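# Load two AA batteries into a remote's bay

## Task

Insert both AA batteries into the open battery compartment of the remote control, each with correct polarity and pressed fully home against its spring; the remote itself may be repositioned.

## Robot and tools

Robot: two arms, left_arm and right_arm, each ending in a two-finger gripper with a wrist camera. Calibrated base positions in the scene frame: left_arm about (-0.004, +0.336, -0.008) m, right_arm about (+0.007, -0.284, -0.011) m, both nearly unrotated.

Frames. The scene frame has its origin at table-top height, halfway between the nominal bases, a little behind the near table edge; +x points out over the table, +z up, and left_arm sits on the +y side (arm names do not match image sides). Reported hand positions (end_effector_position, metres) and orientations (end_effector_quat_wxyz) use this frame and may be off by a few cm, more when reaching far. Each gripper's fingers point along its own +z and close along its own y; the reported point lies between the finger pads, just behind the tips.

The 14-number row. Every motion command is a row of 14 numbers, each within [-1, 1]: dx, dy, dz, rx, ry, rz, opening for left_arm, then those seven for right_arm. Both arms are always included. dx..rz are an offset, not a pose: measured from that arm's Hand target at the moment the action or move begins, along that Hand target's own axes. Scale: 1.0 equals 0.6 m for dx/dy/dz and 180 degrees for the rotation vector (rx, ry, rz). Sending all six pose numbers as 0 re-requests the current Hand target. Opening is absolute, not an offset: +1 fully open (about 87 mm between pads), +0.5 about 69 mm, 0 about 43 mm, -0.5 about 18 mm, -1 closed. A 0 in an opening slot closes to 43 mm, so repeat the present command to leave a gripper unchanged.

execute_actions(actions, cameras): actions is a list of actions; each action is a list of up to 15 rows, one per 1/30 s step, and a short list keeps its final row for the remaining steps. All rows in an action count from the same starting Hand target, but each new action starts fresh, so repeating an offset moves further. An empty actions list returns the state plus images from all cameras. cameras picks images by name, ["all"] for every one, [] for none.

move(target, speed, blend, opening_speed, blocking, cameras): drives grippers in straight lines toward target, which is one 14-number row or a list of up to 15 rows; every row is an offset from the same starting Hand targets, not chained. speed is top path speed in m/s (0.002 to 2.9, default 0.25; turning up to twice that in rad/s), one value or one per target. blend (m) rounds corners between list targets; 0 means stop at each. opening_speed sets how fast openings change, on the -1..+1 scale per second, minimum 0.2. blocking=false returns after about 0.5 s while motion continues. Moves do not avoid obstacles or the other arm, and are capped at 10 s. The result adds a move: line with the ending (done, off_target, moving, held, fault) and any limits (paced = pose clipped, held = steps withheld). done means within 10 mm and 2 degrees; neither done nor off_target says whether anything is being touched.

wait(seconds 0 to 10, cameras): lets time pass with arms holding their commands; returns early if a running move ends. stop(cameras): brakes a running move. zoom_image(camera, region=[x0, y0, x1, y1] pixels, max 504x504): closer look at the newest image of one camera. finished_scene(scene): ends the current scene, given its number; irreversible, so the batteries must stay seated without the robot.

Cameras: cam_head_left, cam_head_right, cam_high, cam_low (504x504, on a beam behind the arms), cam_left_wrist and cam_right_wrist (896x504).

Results. Hand target is the last commanded pose after clipping; the next offsets start there. The gripper often stops short of it, so check its position and tilt after each move and send the remaining gap as an offset. grip_measured is finger position on the command scale; to hold a part, command roughly 0.04 below the reading at first contact (less for a gentler grip). Joint positions end with a 0-1 gripper reading. Joint torques include gravity and have per-arm offsets; positive points toward larger joint angles, and the first three wrap at ±28 N m. Joint velocities may read within noise or be omitted. Tool commands shows present commands.

Control behaviour. Each step, commanded orientation is clipped to within 40 degrees of the measured one. Friction and weight can leave the gripper low, short or tilted, and tiny moves may fail or go sideways. Avoid routing paths close to an arm's own base, which can flip its shoulder posture. Joint ranges (rad): waist -2.618..3.054, shoulder 0..3.142, elbow 0..3.142 (straight at 2.901), wrist pitch and yaw -1.571..1.571, wrist roll -2.094..2.094.

Avoid: dropping or releasing moving parts, fast impacts, pressing hard (a target set further past contact pushes harder, and a blocked arm keeps pushing until commanded back), anything leaving the table, contact between the two grippers or arms, stressing a wrist camera cable, and striking the bar, plate and rail near the bases (tops up to 3 cm above the table). Loose objects may occasionally be nudged. Motors heat when holding loads, stretched out, or pushing into something: MOTOR HOT appears at 75 °C, and at 90 °C the arm folds and stops for the rest of the scene.

Each tool is called after "Call:" in YAML: its name, and indented under it one key for each argument.

## Session

Call:
execute_actions:
  actions: []

Scene clock: 0.00 s.
left_arm: end_effector_position=(+0.3429, +0.1542, +0.1891) grip_measured=+1.000 end_effector_quat_wxyz=(+0.513, +0.054, +0.837, -0.182) | right_arm: end_effector_position=(+0.3353, -0.1028, +0.1576) grip_measured=+1.000 end_effector_quat_wxyz=(+0.410, +0.106, +0.882, +0.205)
Joint positions: left_arm=[-0.51 1.26 0.884 -0.072 -0.102 -0.299 1] | right_arm=[0.453 1.254 0.926 -0.293 0.11 0.671 1]
Joint velocities: within noise
Joint torques (N m): no reading
Motor temperatures (°C): left_arm=[28 32 35 33 28 25 27] | right_arm=[25 33 41 27 27 27 27]
Heat: left arm: 35 °C; right arm: 41 °C.
Hand target: left_arm +0.3452, +0.1515, +0.2036; +0.527, +0.056, +0.827, -0.188 | right_arm +0.3417, -0.1023, +0.1748; +0.431, +0.107, +0.870, +0.214
Tool commands: left_gripper/opening=+1.0 right_gripper/opening=+1.0

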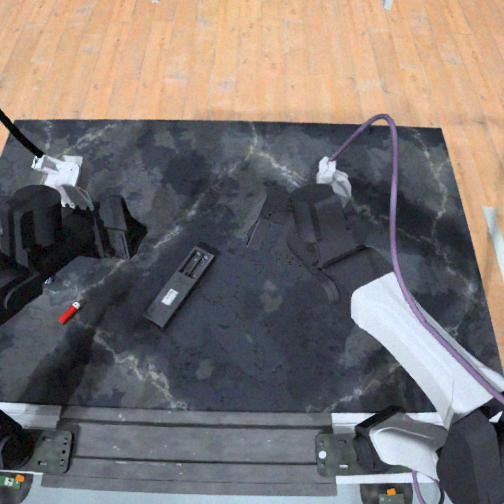

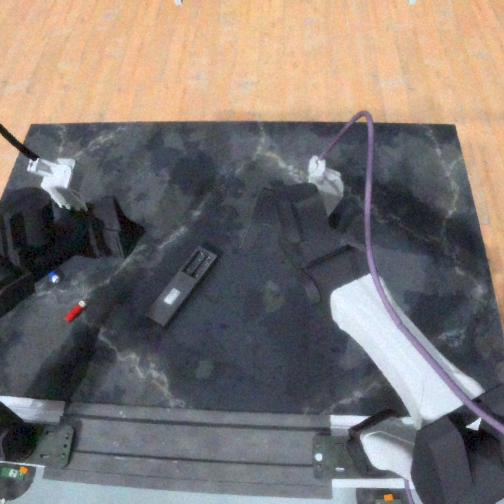

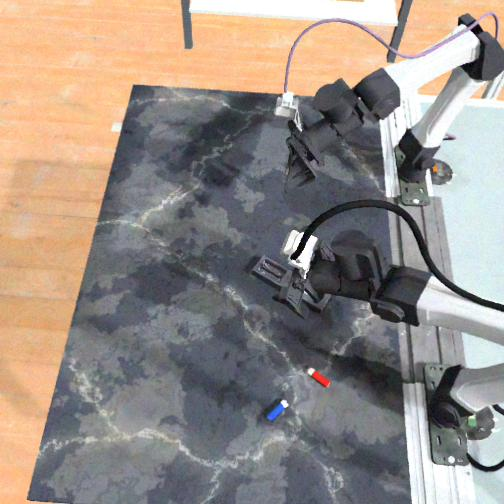

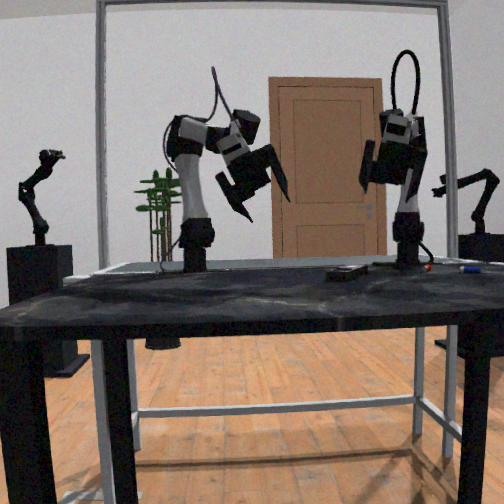

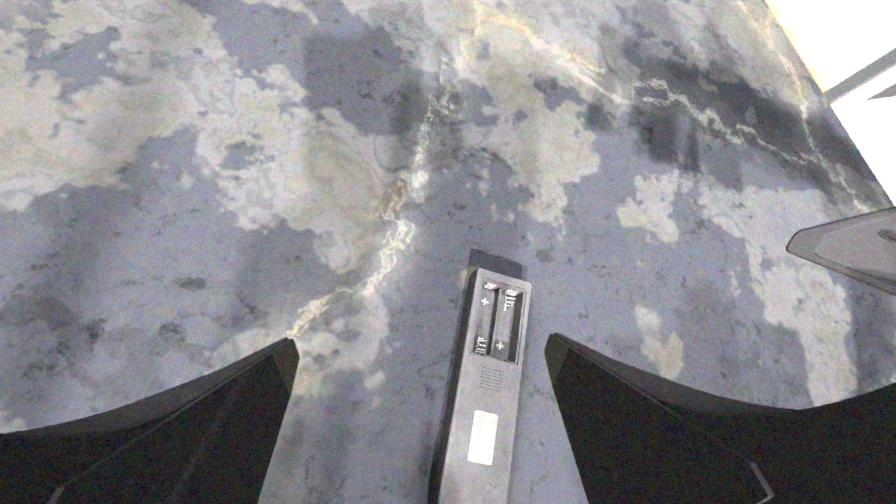

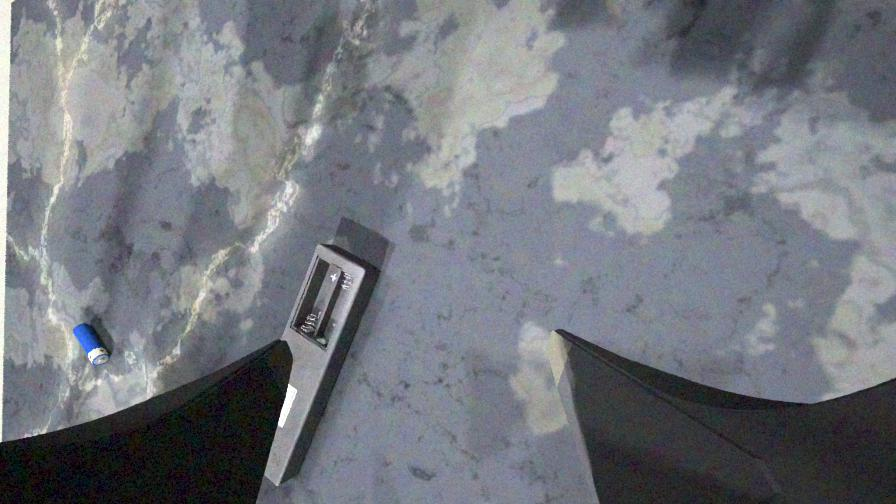

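Call:
zoom_image:
  camera: "cam_left_wrist"
  region: [420, 230, 580, 390]

Call:
zoom_image:
  camera: "cam_right_wrist"
  region: [240, 210, 420, 390]

Call:
zoom_image:
  camera: "cam_high"
  region: [200, 230, 360, 430]

Scaled by 3.150 from the camera's 896x504 image, which has a finer 1280x720 frame.

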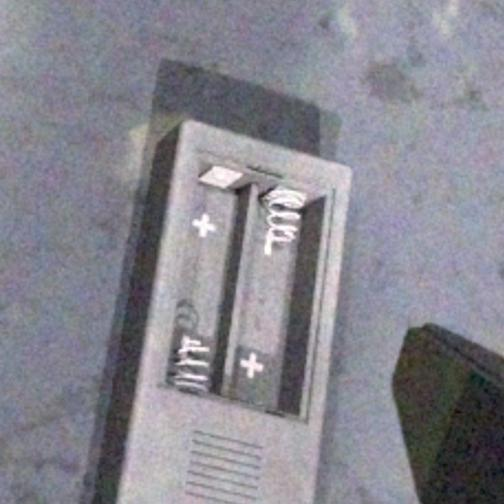

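Scaled by 2.800 from the camera's 896x504 image, which has a finer 1280x720 frame.

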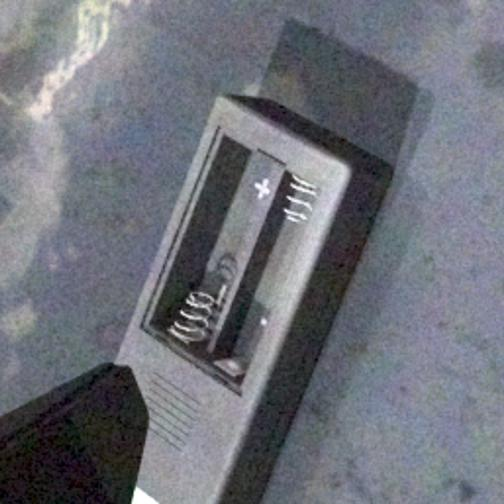

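Scaled by 2.520 from the camera's 504x504 image, which has a finer 720x720 frame.

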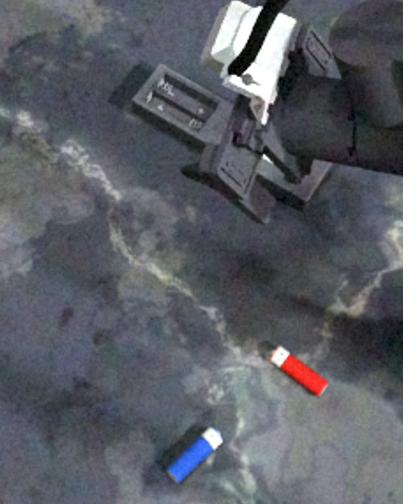

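Call:
move:
  target: [-0.0518, -0.0047, -0.0353, -0.127, 0.356, -0.0378, 1.0, -0.1022, -0.1831, -0.1647, 0.1425, 0.2869, -0.0712, 1.0]
  speed: 0.2
  cameras: ["all"]

Scene clock: 93.80 s.
left_arm: end_effector_position=(+0.3411, +0.1617, +0.2243) grip_measured=+1.000 end_effector_quat_wxyz=(+0.139, +0.003, +0.988, -0.067) | right_arm: end_effector_position=(+0.3034, -0.2441, +0.2032) grip_measured=+1.000 end_effector_quat_wxyz=(+0.071, +0.008, +0.997, +0.019)
Joint positions: left_arm=[-0.447 2.04 2.311 -1.558 -0.019 -0.434 1] | right_arm=[0.064 1.76 1.901 -1.568 -0.031 0.114 1]
Joint torques (N m): left_arm=[0.32 -10.36 9.91 0.66 0.11 -0.09] | right_arm=[-0.01 -9.96 6.97 0.51 0.04 -0.15]
Motor temperatures (°C): left_arm=[28 35 44 40 28 24 27] | right_arm=[25 34 47 34 27 27 27]
Heat: left arm: 44 °C; right arm: 47 °C.
Hand target: left_arm +0.3400, +0.1600, +0.2400; +0.000, +0.000, +1.000, +0.000 | right_arm +0.3000, -0.2500, +0.2200; +0.000, +0.000, +1.000, +0.000
Off the commanded pose: left_arm 0.016 m, 18 deg | right_arm 0.018 m, 8 deg.
joint sent to its limit (left arm) — joint 4 (wrist pitch), lower limit. The joint targets are off in position and orientation.
joint sent to its limit (right arm) — joint 4 (wrist pitch), lower limit. The joint targets are off in position and orientation.
move: off_target (left_arm, right_arm)

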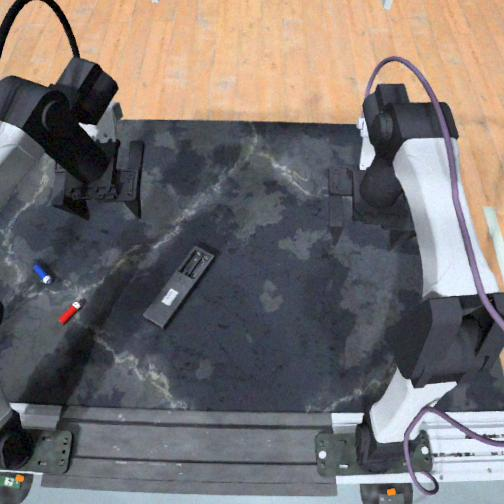

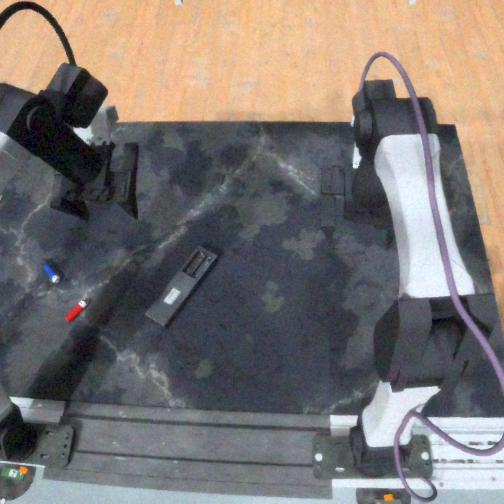

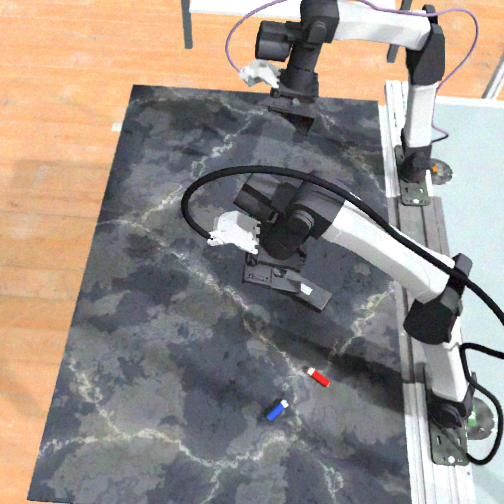

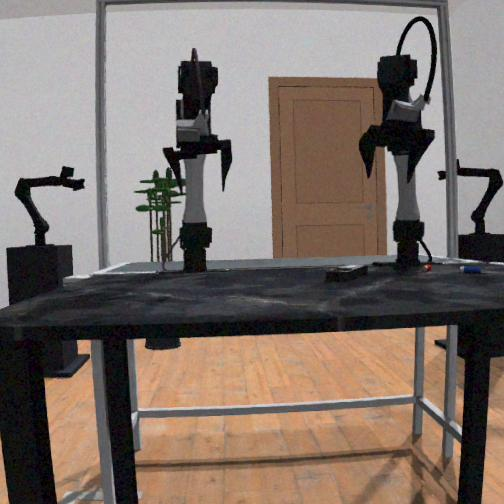

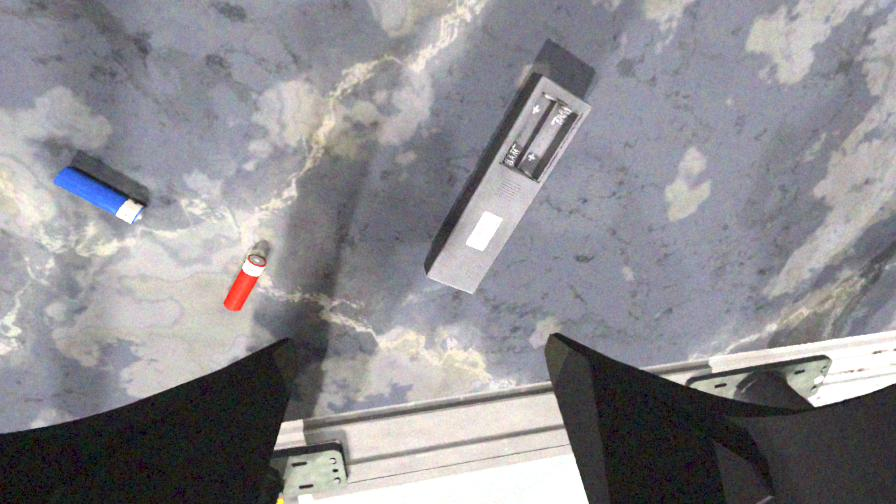

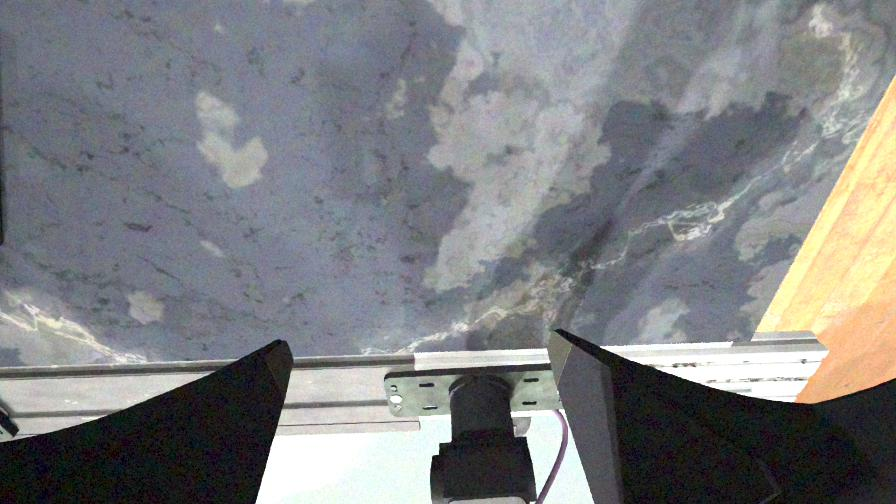

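Call:
zoom_image:
  camera: "cam_left_wrist"
  region: [40, 130, 300, 330]

Call:
zoom_image:
  camera: "cam_left_wrist"
  region: [490, 70, 610, 190]

Scaled by 1.938 from the camera's 896x504 image, which has a finer 1280x720 frame.

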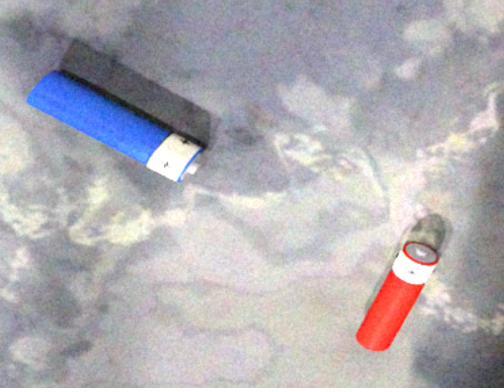

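Scaled by 4.200 from the camera's 896x504 image, which has a finer 1280x720 frame.

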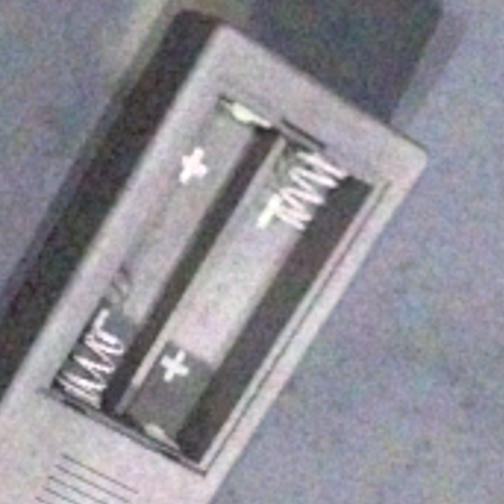

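Call:
move:
  target: [-0.01, -0.1817, 0.25, 0, 0, 0.1667, 1.0, 0, 0, 0, 0, 0, 0, 1.0]
  speed: 0.2
  cameras: ["cam_left_wrist", "cam_head_left"]

Scene clock: 217.00 s.
left_arm: end_effector_position=(+0.3439, +0.0575, +0.0805) grip_measured=+1.000 end_effector_quat_wxyz=(+0.026, +0.244, +0.969, -0.011) | right_arm: end_effector_position=(+0.3034, -0.2441, +0.2032) grip_measured=+1.000 end_effector_quat_wxyz=(+0.071, +0.008, +0.997, +0.019)
Joint positions: left_arm=[-0.671 2.552 2.573 -1.566 -0.018 -0.174 1] | right_arm=[0.064 1.76 1.901 -1.568 -0.031 0.114 1]
Joint torques (N m): left_arm=[-0.4 -12.33 10.18 0.31 0.06 0.18] | right_arm=[-0.01 -9.94 6.98 0.51 0.05 -0.15]
Motor temperatures (°C): left_arm=[28 48 45 35 28 24 27] | right_arm=[24 45 45 28 27 26 27]
Heat: left arm: 48 °C; right arm: 45 °C.
Hand target: left_arm +0.3461, +0.0509, +0.0900; +0.000, +0.259, +0.966, +0.000 | right_arm +0.3000, -0.2500, +0.2200; +0.000, +0.000, +1.000, +0.000
Off the commanded pose: left_arm 0.012 m, 4 deg | right_arm 0.018 m, 8 deg.
joint sent to its limit (left arm) — joint 4 (wrist pitch), lower limit. The joint targets are off in position and orientation.
joint sent to its limit (right arm) — joint 4 (wrist pitch), lower limit. The joint targets are off in position and orientation.
move: off_target (left_arm, right_arm)
Images, in order (width x height): cam_head_left 504x504, cam_left_wrist 896x504.

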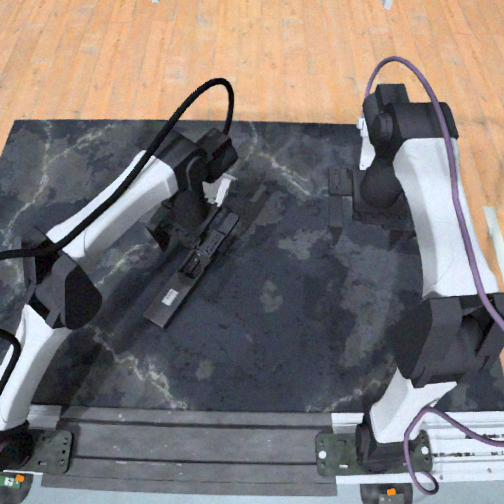

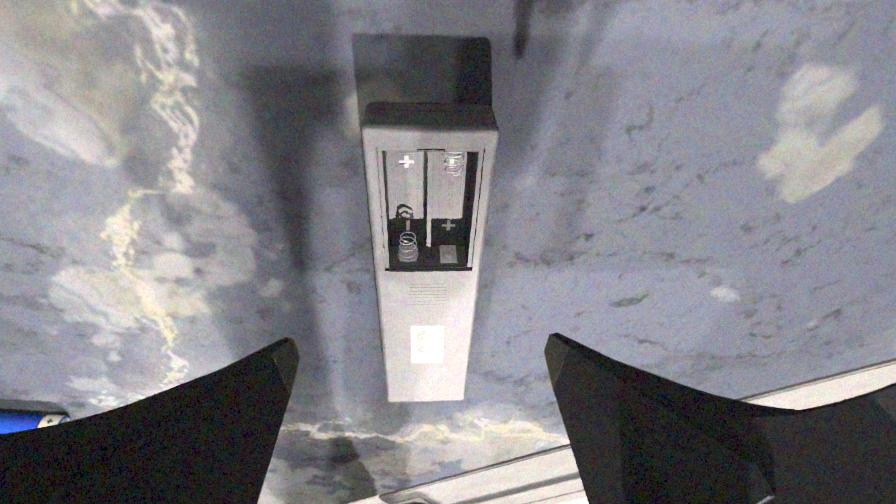

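Call:
zoom_image:
  camera: "cam_left_wrist"
  region: [350, 90, 510, 290]

Scaled by 2.520 from the camera's 896x504 image, which has a finer 1280x720 frame.

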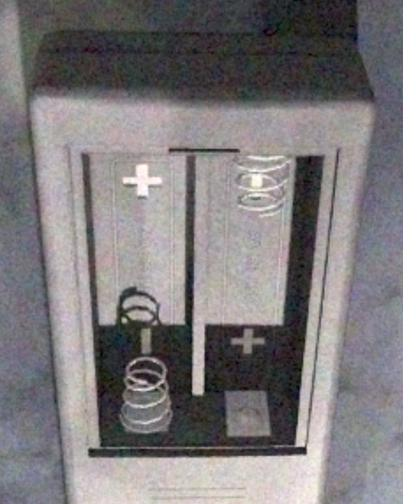

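Call:
zoom_image:
  camera: "cam_left_wrist"
  region: [200, 310, 400, 504]

Call:
zoom_image:
  camera: "cam_left_wrist"
  region: [500, 310, 700, 504]

Scaled by 2.520 from the camera's 896x504 image, which has a finer 1280x720 frame.

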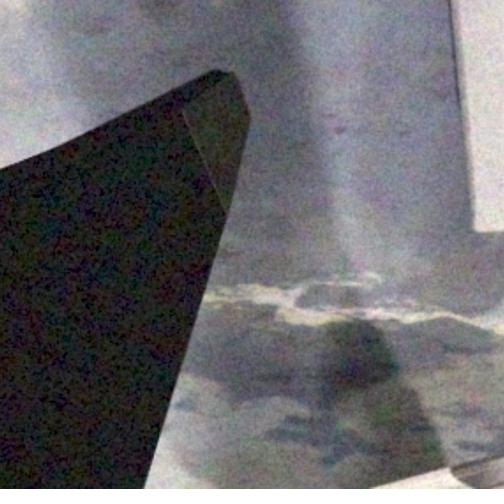

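Scaled by 2.520 from the camera's 896x504 image, which has a finer 1280x720 frame.

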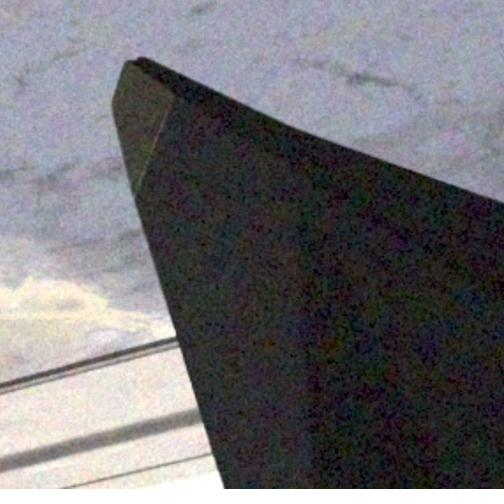

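Call:
execute_actions:
  actions: []
  cameras: ["cam_low", "cam_high", "cam_head_right"]

Call:
zoom_image:
  camera: "cam_low"
  region: [290, 170, 450, 300]

Call:
zoom_image:
  camera: "cam_high"
  region: [180, 200, 360, 360]

Scene clock: 264.70 s.
left_arm: end_effector_position=(+0.3439, +0.0575, +0.0805) grip_measured=+1.000 end_effector_quat_wxyz=(+0.026, +0.245, +0.969, -0.011) | right_arm: end_effector_position=(+0.3034, -0.2441, +0.2032) grip_measured=+1.000 end_effector_quat_wxyz=(+0.071, +0.008, +0.997, +0.019)
Joint positions: left_arm=[-0.671 2.552 2.573 -1.566 -0.018 -0.173 1] | right_arm=[0.064 1.76 1.901 -1.568 -0.031 0.114 1]
Joint velocities: within noise
Joint torques (N m): left_arm=[-0.43 -12.31 10.17 0.31 0.07 0.18] | right_arm=[-0.01 -9.95 6.98 0.5 0.06 -0.13]
Motor temperatures (°C): left_arm=[28 55 48 33 28 24 27] | right_arm=[24 46 45 27 26 26 27]
Heat: left arm: 55 °C; right arm: 46 °C.
Hand target: left_arm +0.3461, +0.0509, +0.0900; +0.000, +0.259, +0.966, +0.000 | right_arm +0.3000, -0.2500, +0.2200; +0.000, +0.000, +1.000, +0.000
Tool commands: left_gripper/opening=+1.0 right_gripper/opening=+1.0
Off the commanded pose: left_arm 0.012 m, 4 deg | right_arm 0.018 m, 8 deg.
Images, in order (width x height): cam_head_right 504x504, cam_high 504x504, cam_low 504x504.

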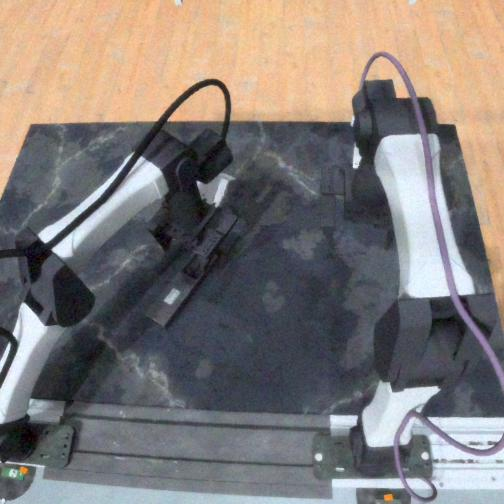

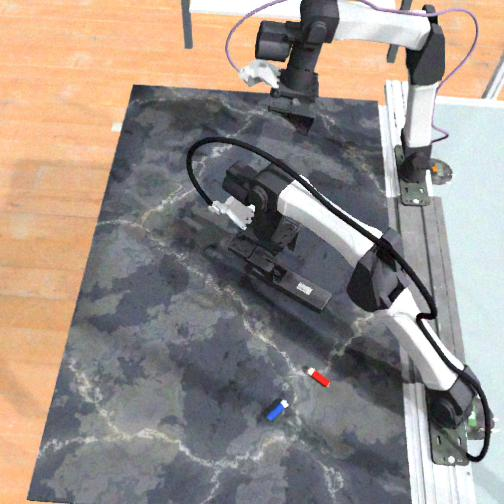

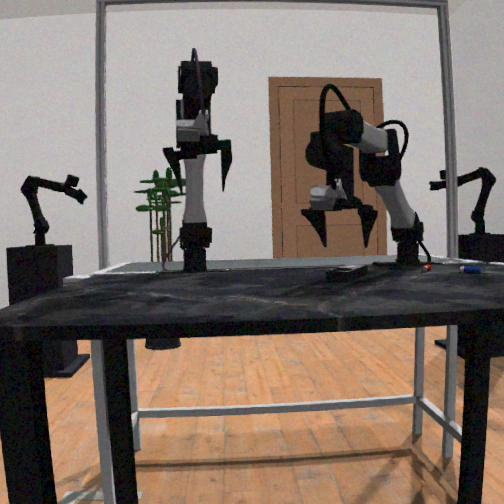

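Scaled by 3.150 from the camera's 504x504 image, which has a finer 720x720 frame.

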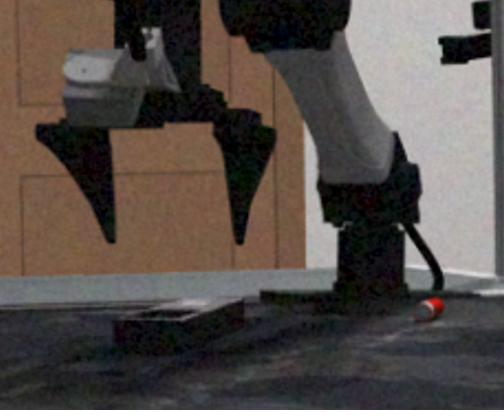

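Scaled by 2.800 from the camera's 504x504 image, which has a finer 720x720 frame.

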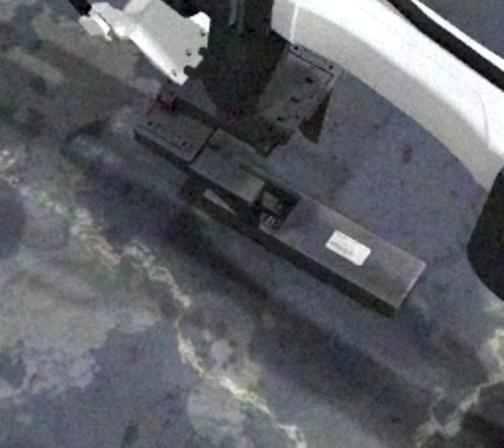

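Call:
zoom_image:
  camera: "cam_low"
  region: [318, 255, 378, 290]

Call:
zoom_image:
  camera: "cam_low"
  region: [290, 200, 400, 290]

Scaled by 8.400 from the camera's 504x504 image, which has a finer 720x720 frame.

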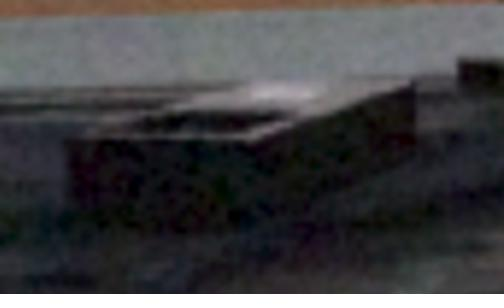

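Scaled by 4.582 from the camera's 504x504 image, which has a finer 720x720 frame.

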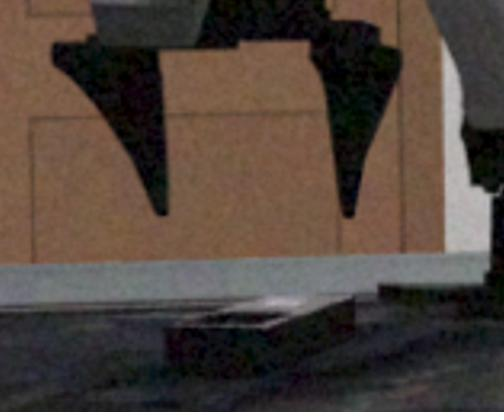

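Call:
move:
  target: [0.3788, 0.2662, -0.0333, 0, 0, 0.0167, 1.0, -0.1, 0.0833, 0.2, 0, 0, -0.5, 1.0]
  speed: 0.2
  cameras: ["cam_left_wrist", "cam_right_wrist", "cam_low"]

Call:
zoom_image:
  camera: "cam_low"
  region: [150, 160, 280, 290]

Scene clock: 329.33 s.
left_arm: end_effector_position=(+0.2297, +0.3015, +0.1049) grip_measured=+1.000 end_effector_quat_wxyz=(-0.012, +0.274, +0.962, -0.002) | right_arm: end_effector_position=(+0.3549, -0.1989, +0.1038) grip_measured=+1.000 end_effector_quat_wxyz=(+0.000, +0.700, -0.714, -0.007)
Joint positions: left_arm=[-0.237 1.636 1.312 -1.291 -0.026 0.319 1] | right_arm=[0.306 1.96 1.748 -1.365 -0.02 -1.213 1]
Joint torques (N m): left_arm=[0.24 -8.54 5.61 0.26 -0.05 0.2] | right_arm=[0.57 -7.39 4.74 0.51 0.01 -0.18]
Motor temperatures (°C): left_arm=[28 59 48 32 28 24 27] | right_arm=[24 45 45 27 26 26 27]
Heat: left arm: 59 °C; right arm: 45 °C.
Hand target: left_arm +0.2291, +0.3029, +0.1099; +0.000, +0.284, +0.959, +0.000 | right_arm +0.3600, -0.2001, +0.1000; +0.000, +0.707, -0.707, +0.000
Off the commanded pose: left_arm 0.005 m, 2 deg | right_arm 0.007 m, 1 deg.
move: done
Images, in order (width x height): cam_low 504x504, cam_left_wrist 896x504, cam_right_wrist 896x504.

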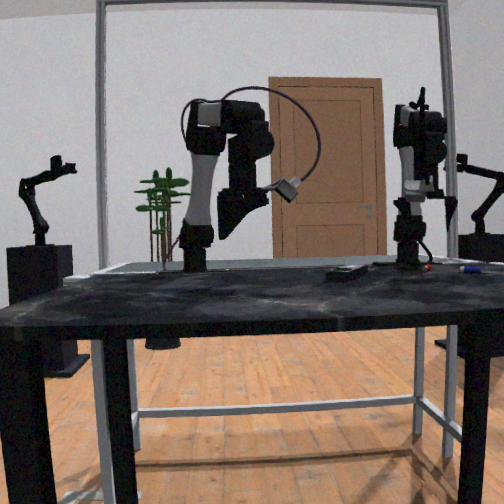

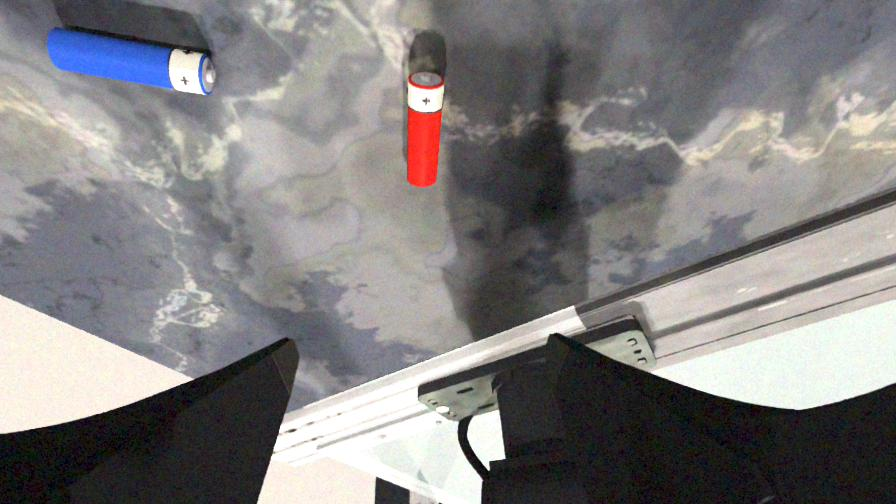

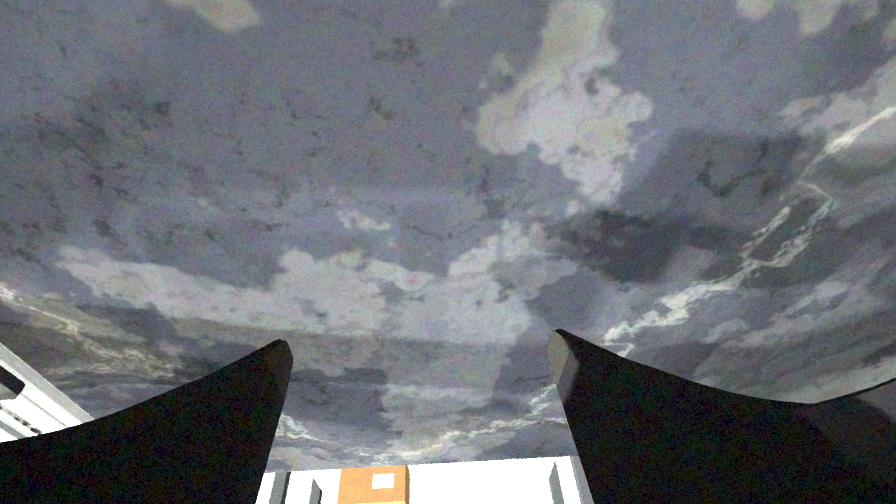

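Scaled by 3.877 from the camera's 504x504 image, which has a finer 720x720 frame.

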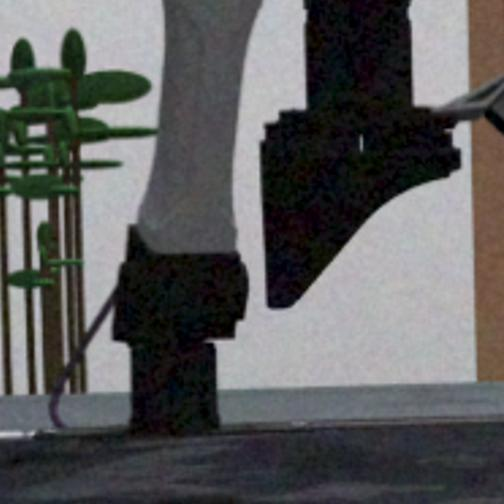

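Call:
zoom_image:
  camera: "cam_left_wrist"
  region: [40, 10, 240, 110]

Call:
zoom_image:
  camera: "cam_left_wrist"
  region: [380, 60, 470, 200]

Scaled by 2.520 from the camera's 896x504 image, which has a finer 1280x720 frame.

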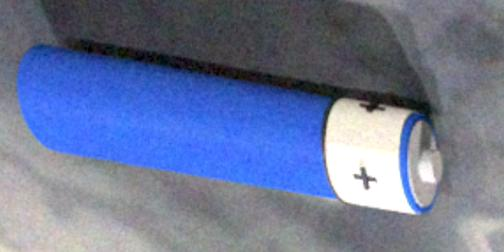

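Scaled by 3.600 from the camera's 896x504 image, which has a finer 1280x720 frame.

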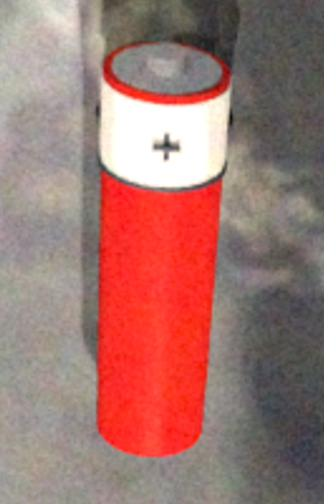

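Call:
move:
  target: [-0.0317, 0.0029, 0.0798, 0, 0, 0.0278, 0.2, 0, 0, 0, 0, 0, 0, 1.0]
  speed: 0.15
  cameras: ["cam_left_wrist"]

Scene clock: 397.37 s.
left_arm: end_effector_position=(+0.2405, +0.2972, +0.0636) grip_measured=+0.200 end_effector_quat_wxyz=(-0.012, +0.312, +0.950, -0.002) | right_arm: end_effector_position=(+0.3549, -0.1989, +0.1038) grip_measured=+1.000 end_effector_quat_wxyz=(+0.000, +0.700, -0.714, -0.007)
Joint positions: left_arm=[-0.249 1.698 1.213 -1.13 -0.026 0.385 0.6] | right_arm=[0.306 1.96 1.748 -1.365 -0.02 -1.213 1]
Joint torques (N m): left_arm=[-0.54 -6.41 5.82 0.49 -0.04 0.2] | right_arm=[0.54 -7.39 4.74 0.52 0.01 -0.15]
Motor temperatures (°C): left_arm=[28 51 43 31 28 24 27] | right_arm=[24 40 43 26 26 26 26]
Heat: left arm: 51 °C; right arm: 43 °C.
Hand target: left_arm +0.2460, +0.2939, +0.0620; +0.000, +0.326, +0.946, +0.000 | right_arm +0.3600, -0.2001, +0.1000; +0.000, +0.707, -0.707, +0.000
Off the commanded pose: left_arm 0.007 m, 2 deg | right_arm 0.007 m, 1 deg.
move: done
Images, in order (width x height): cam_left_wrist 896x504.

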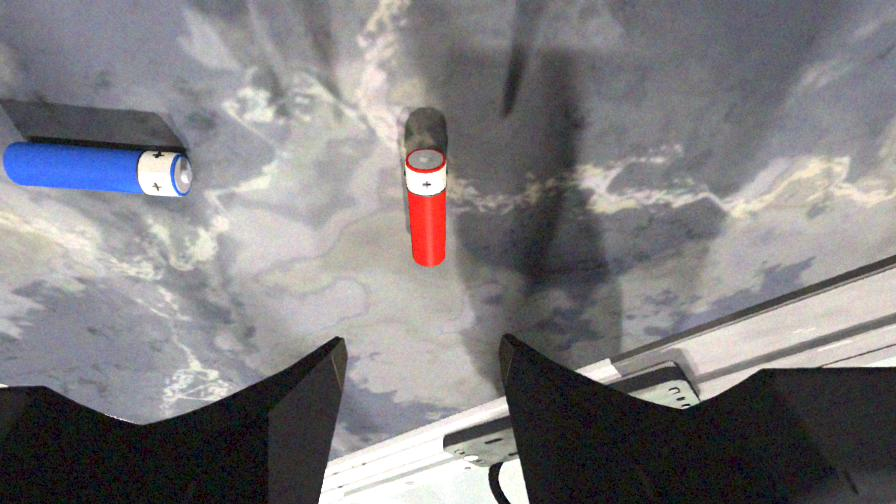

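Call:
move:
  target: [-0.0091, -0.0022, 0.08, 0, 0, 0, 0.2, 0, 0, 0, 0, 0, 0, 1.0]
  speed: 0.06
  cameras: ["cam_left_wrist"]

Scene clock: 418.10 s.
left_arm: end_effector_position=(+0.2441, +0.2934, +0.0166) grip_measured=+0.200 end_effector_quat_wxyz=(-0.012, +0.314, +0.949, -0.002) | right_arm: end_effector_position=(+0.3549, -0.1989, +0.1038) grip_measured=+1.000 end_effector_quat_wxyz=(+0.000, +0.700, -0.714, -0.007)
Joint positions: left_arm=[-0.255 1.77 1.099 -0.945 -0.026 0.385 0.6] | right_arm=[0.306 1.96 1.748 -1.365 -0.02 -1.213 1]
Joint torques (N m): left_arm=[-0.68 -6.42 5.41 0.51 -0.04 0.13] | right_arm=[0.54 -7.34 4.77 0.51 0.01 -0.15]
Heat: left arm: 47 °C; right arm: 43 °C.
Hand target: left_arm +0.2495, +0.2895, +0.0140; +0.000, +0.326, +0.946, +0.000 | right_arm +0.3600, -0.2001, +0.1000; +0.000, +0.707, -0.707, +0.000
Off the commanded pose: left_arm 0.007 m, 2 deg | right_arm 0.007 m, 1 deg.
move: done
Images, in order (width x height): cam_left_wrist 896x504.

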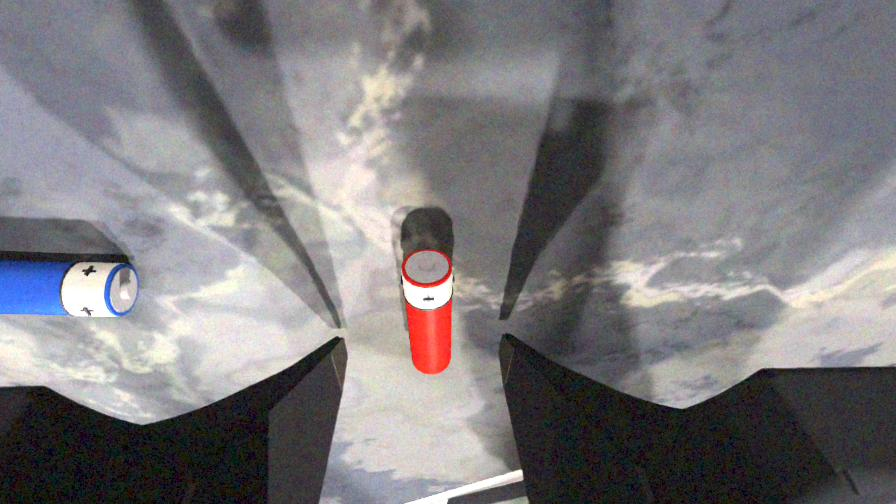

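Call:
zoom_image:
  camera: "cam_left_wrist"
  region: [310, 240, 540, 400]

Scaled by 2.191 from the camera's 896x504 image, which has a finer 1280x720 frame.

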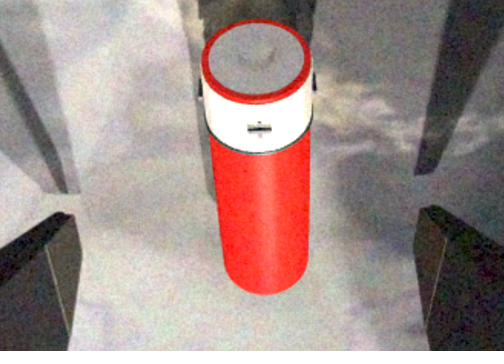

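Call:
move:
  target: [0, 0, 0, 0, 0, 0, -0.66, 0, 0, 0, 0, 0, 0, 1.0]
  speed: 0.05
  opening_speed: 0.6
  cameras: ["cam_left_wrist"]

Scene clock: 448.17 s.
left_arm: end_effector_position=(+0.2445, +0.2933, +0.0165) grip_measured=-0.604 end_effector_quat_wxyz=(-0.011, +0.314, +0.949, -0.002) | right_arm: end_effector_position=(+0.3549, -0.1989, +0.1038) grip_measured=+1.000 end_effector_quat_wxyz=(+0.000, +0.700, -0.714, -0.007)
Joint positions: left_arm=[-0.255 1.77 1.099 -0.943 -0.026 0.385 0.198] | right_arm=[0.306 1.96 1.748 -1.365 -0.02 -1.213 1]
Joint torques (N m): left_arm=[-0.66 -6.43 5.41 0.51 -0.04 0.14] | right_arm=[0.55 -7.38 4.75 0.51 0.01 -0.16]
Motor temperatures (°C): left_arm=[28 44 42 31 28 24 27] | right_arm=[24 39 42 26 26 26 26]
Heat: left arm: 44 °C; right arm: 42 °C.
Hand target: left_arm +0.2495, +0.2895, +0.0140; +0.000, +0.326, +0.946, +0.000 | right_arm +0.3600, -0.2001, +0.1000; +0.000, +0.707, -0.707, +0.000
Off the commanded pose: left_arm 0.007 m, 2 deg | right_arm 0.007 m, 1 deg.
move: done
Images, in order (width x height): cam_left_wrist 896x504.

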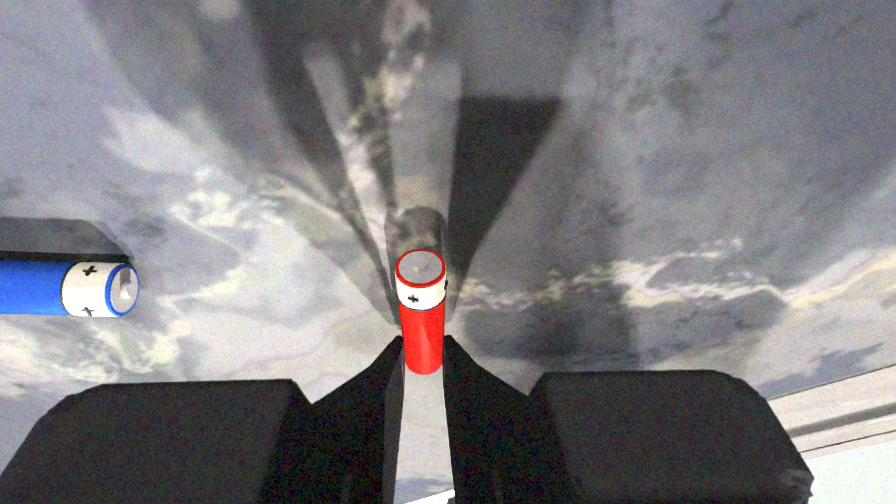

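Call:
move:
  target:
    - [0, 0, -0.1433, 0, 0, 0, -0.66, 0, 0, 0, 0, 0, 0, 1.0]
    - [-0.3792, -0.1997, -0.1317, 0, 0, -0.035, -0.66, 0, 0, 0, 0, 0, 0, 1.0]
  speed: 0.2
  blend: 0.03
  cameras: ["cam_left_wrist", "cam_head_left", "cam_head_right"]

Scene clock: 557.47 s.
left_arm: end_effector_position=(+0.3532, +0.0611, +0.0850) grip_measured=-0.604 end_effector_quat_wxyz=(+0.039, +0.279, +0.959, -0.014) | right_arm: end_effector_position=(+0.3549, -0.1989, +0.1038) grip_measured=+1.000 end_effector_quat_wxyz=(+0.000, +0.700, -0.714, -0.007)
Joint positions: left_arm=[-0.66 2.555 2.601 -1.563 -0.019 -0.092 0.198] | right_arm=[0.306 1.96 1.748 -1.365 -0.02 -1.213 1]
Joint torques (N m): left_arm=[-0.17 -12.04 10.26 0.32 0.05 -0.09] | right_arm=[0.54 -7.39 4.75 0.51 0.01 -0.16]
Heat: left arm: 43 °C; right arm: 41 °C.
Hand target: left_arm +0.3550, +0.0551, +0.0932; +0.000, +0.273, +0.962, +0.000 | right_arm +0.3600, -0.2001, +0.1000; +0.000, +0.707, -0.707, +0.000
Off the commanded pose: left_arm 0.010 m, 5 deg | right_arm 0.007 m, 1 deg.
joint sent to its limit (left arm) — joint 4 (wrist pitch), lower limit. The joint targets are off in position and orientation.
move: off_target (left_arm)
Images, in order (width x height): cam_head_left 504x504, cam_head_right 504x504, cam_left_wrist 896x504.

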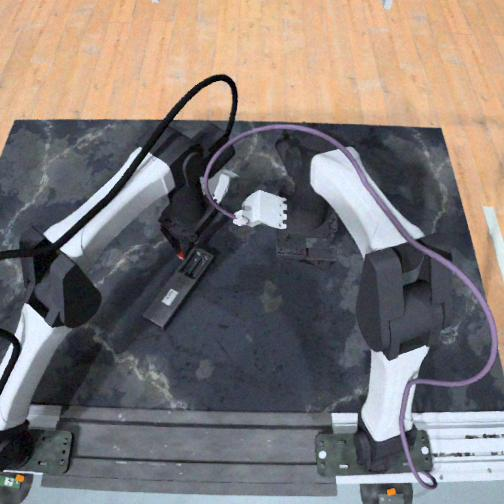

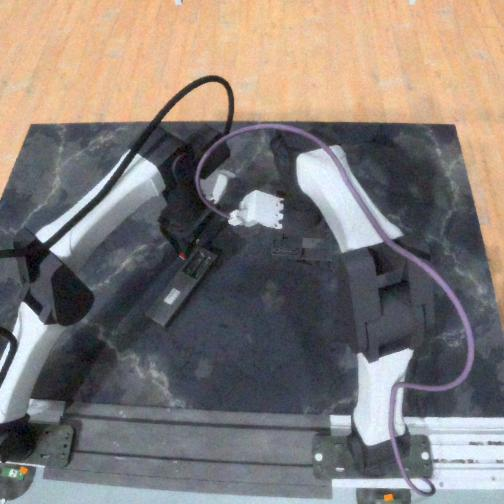

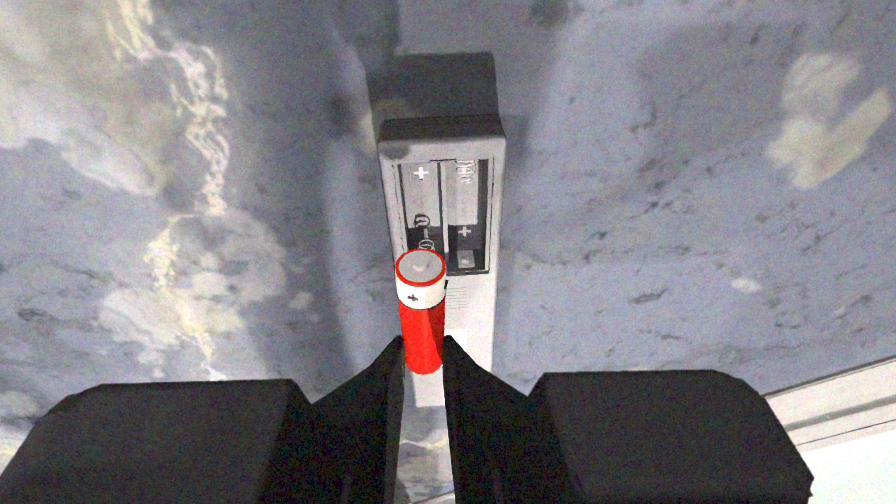

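Call:
zoom_image:
  camera: "cam_left_wrist"
  region: [370, 110, 520, 290]

Scaled by 2.800 from the camera's 896x504 image, which has a finer 1280x720 frame.

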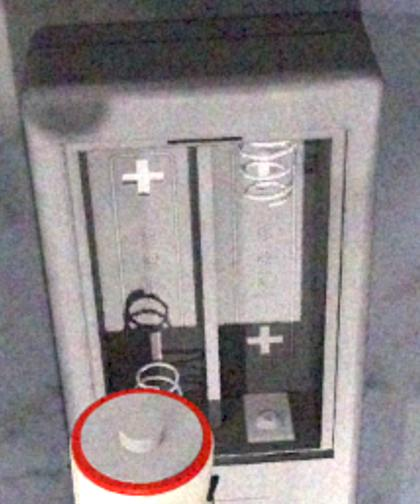

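Call:
move:
  target: [0, 0, 0.0637, 0, -0.0833, 0, -0.66, 0, 0, 0, 0, 0, 0, 1.0]
  speed: 0.1
  cameras: ["cam_left_wrist", "cam_right_wrist"]

Scene clock: 606.83 s.
left_arm: end_effector_position=(+0.3447, +0.0673, +0.0419) grip_measured=-0.604 end_effector_quat_wxyz=(+0.081, +0.277, +0.957, -0.025) | right_arm: end_effector_position=(+0.3549, -0.1989, +0.1038) grip_measured=+1.000 end_effector_quat_wxyz=(+0.000, +0.700, -0.714, -0.007)
Joint positions: left_arm=[-0.663 2.305 1.986 -1.112 -0.03 -0.095 0.198] | right_arm=[0.306 1.96 1.748 -1.365 -0.02 -1.213 1]
Joint torques (N m): left_arm=[-0.62 -14.5 5.64 1.15 -0.15 -0.09] | right_arm=[0.58 -7.39 4.74 0.5 0.01 -0.15]
Motor temperatures (°C): left_arm=[28 53 47 30 28 24 29] | right_arm=[24 39 41 26 26 26 26]
Heat: left arm: 53 °C; right arm: 41 °C.
Hand target: left_arm +0.3550, +0.0550, +0.0549; +0.126, +0.271, +0.954, -0.036 | right_arm +0.3600, -0.2001, +0.1000; +0.000, +0.707, -0.707, +0.000
Off the commanded pose: left_arm 0.021 m, 5 deg | right_arm 0.007 m, 1 deg.
move: off_target (left_arm)
Images, in order (width x height): cam_left_wrist 896x504, cam_right_wrist 896x504.

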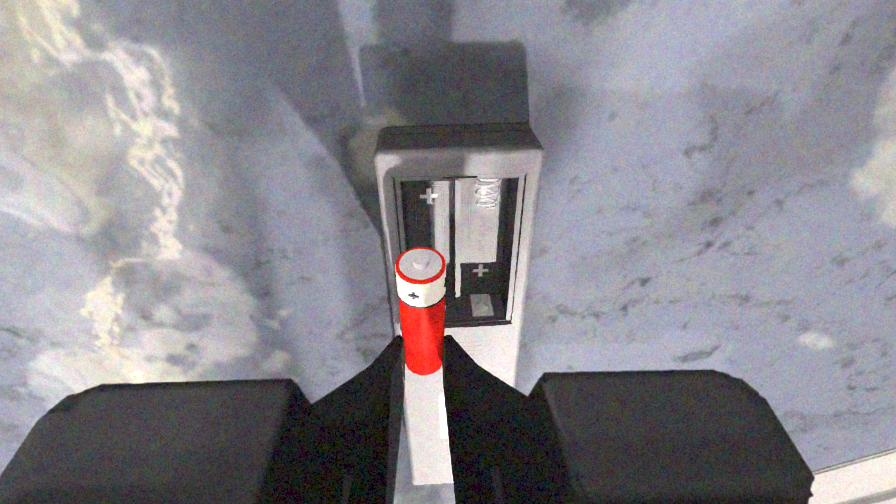

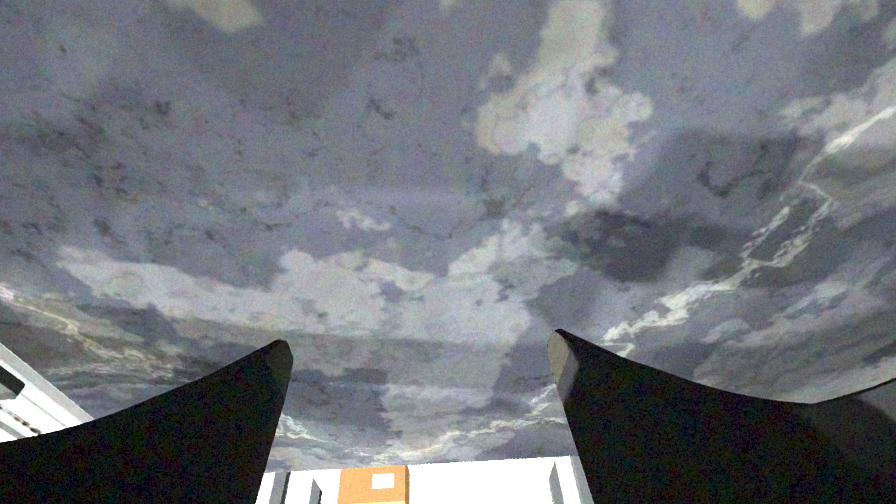

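Call:
zoom_image:
  camera: "cam_left_wrist"
  region: [370, 140, 550, 340]

Scaled by 2.520 from the camera's 896x504 image, which has a finer 1280x720 frame.

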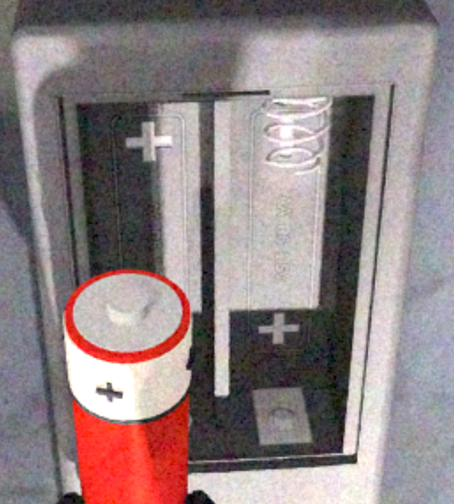

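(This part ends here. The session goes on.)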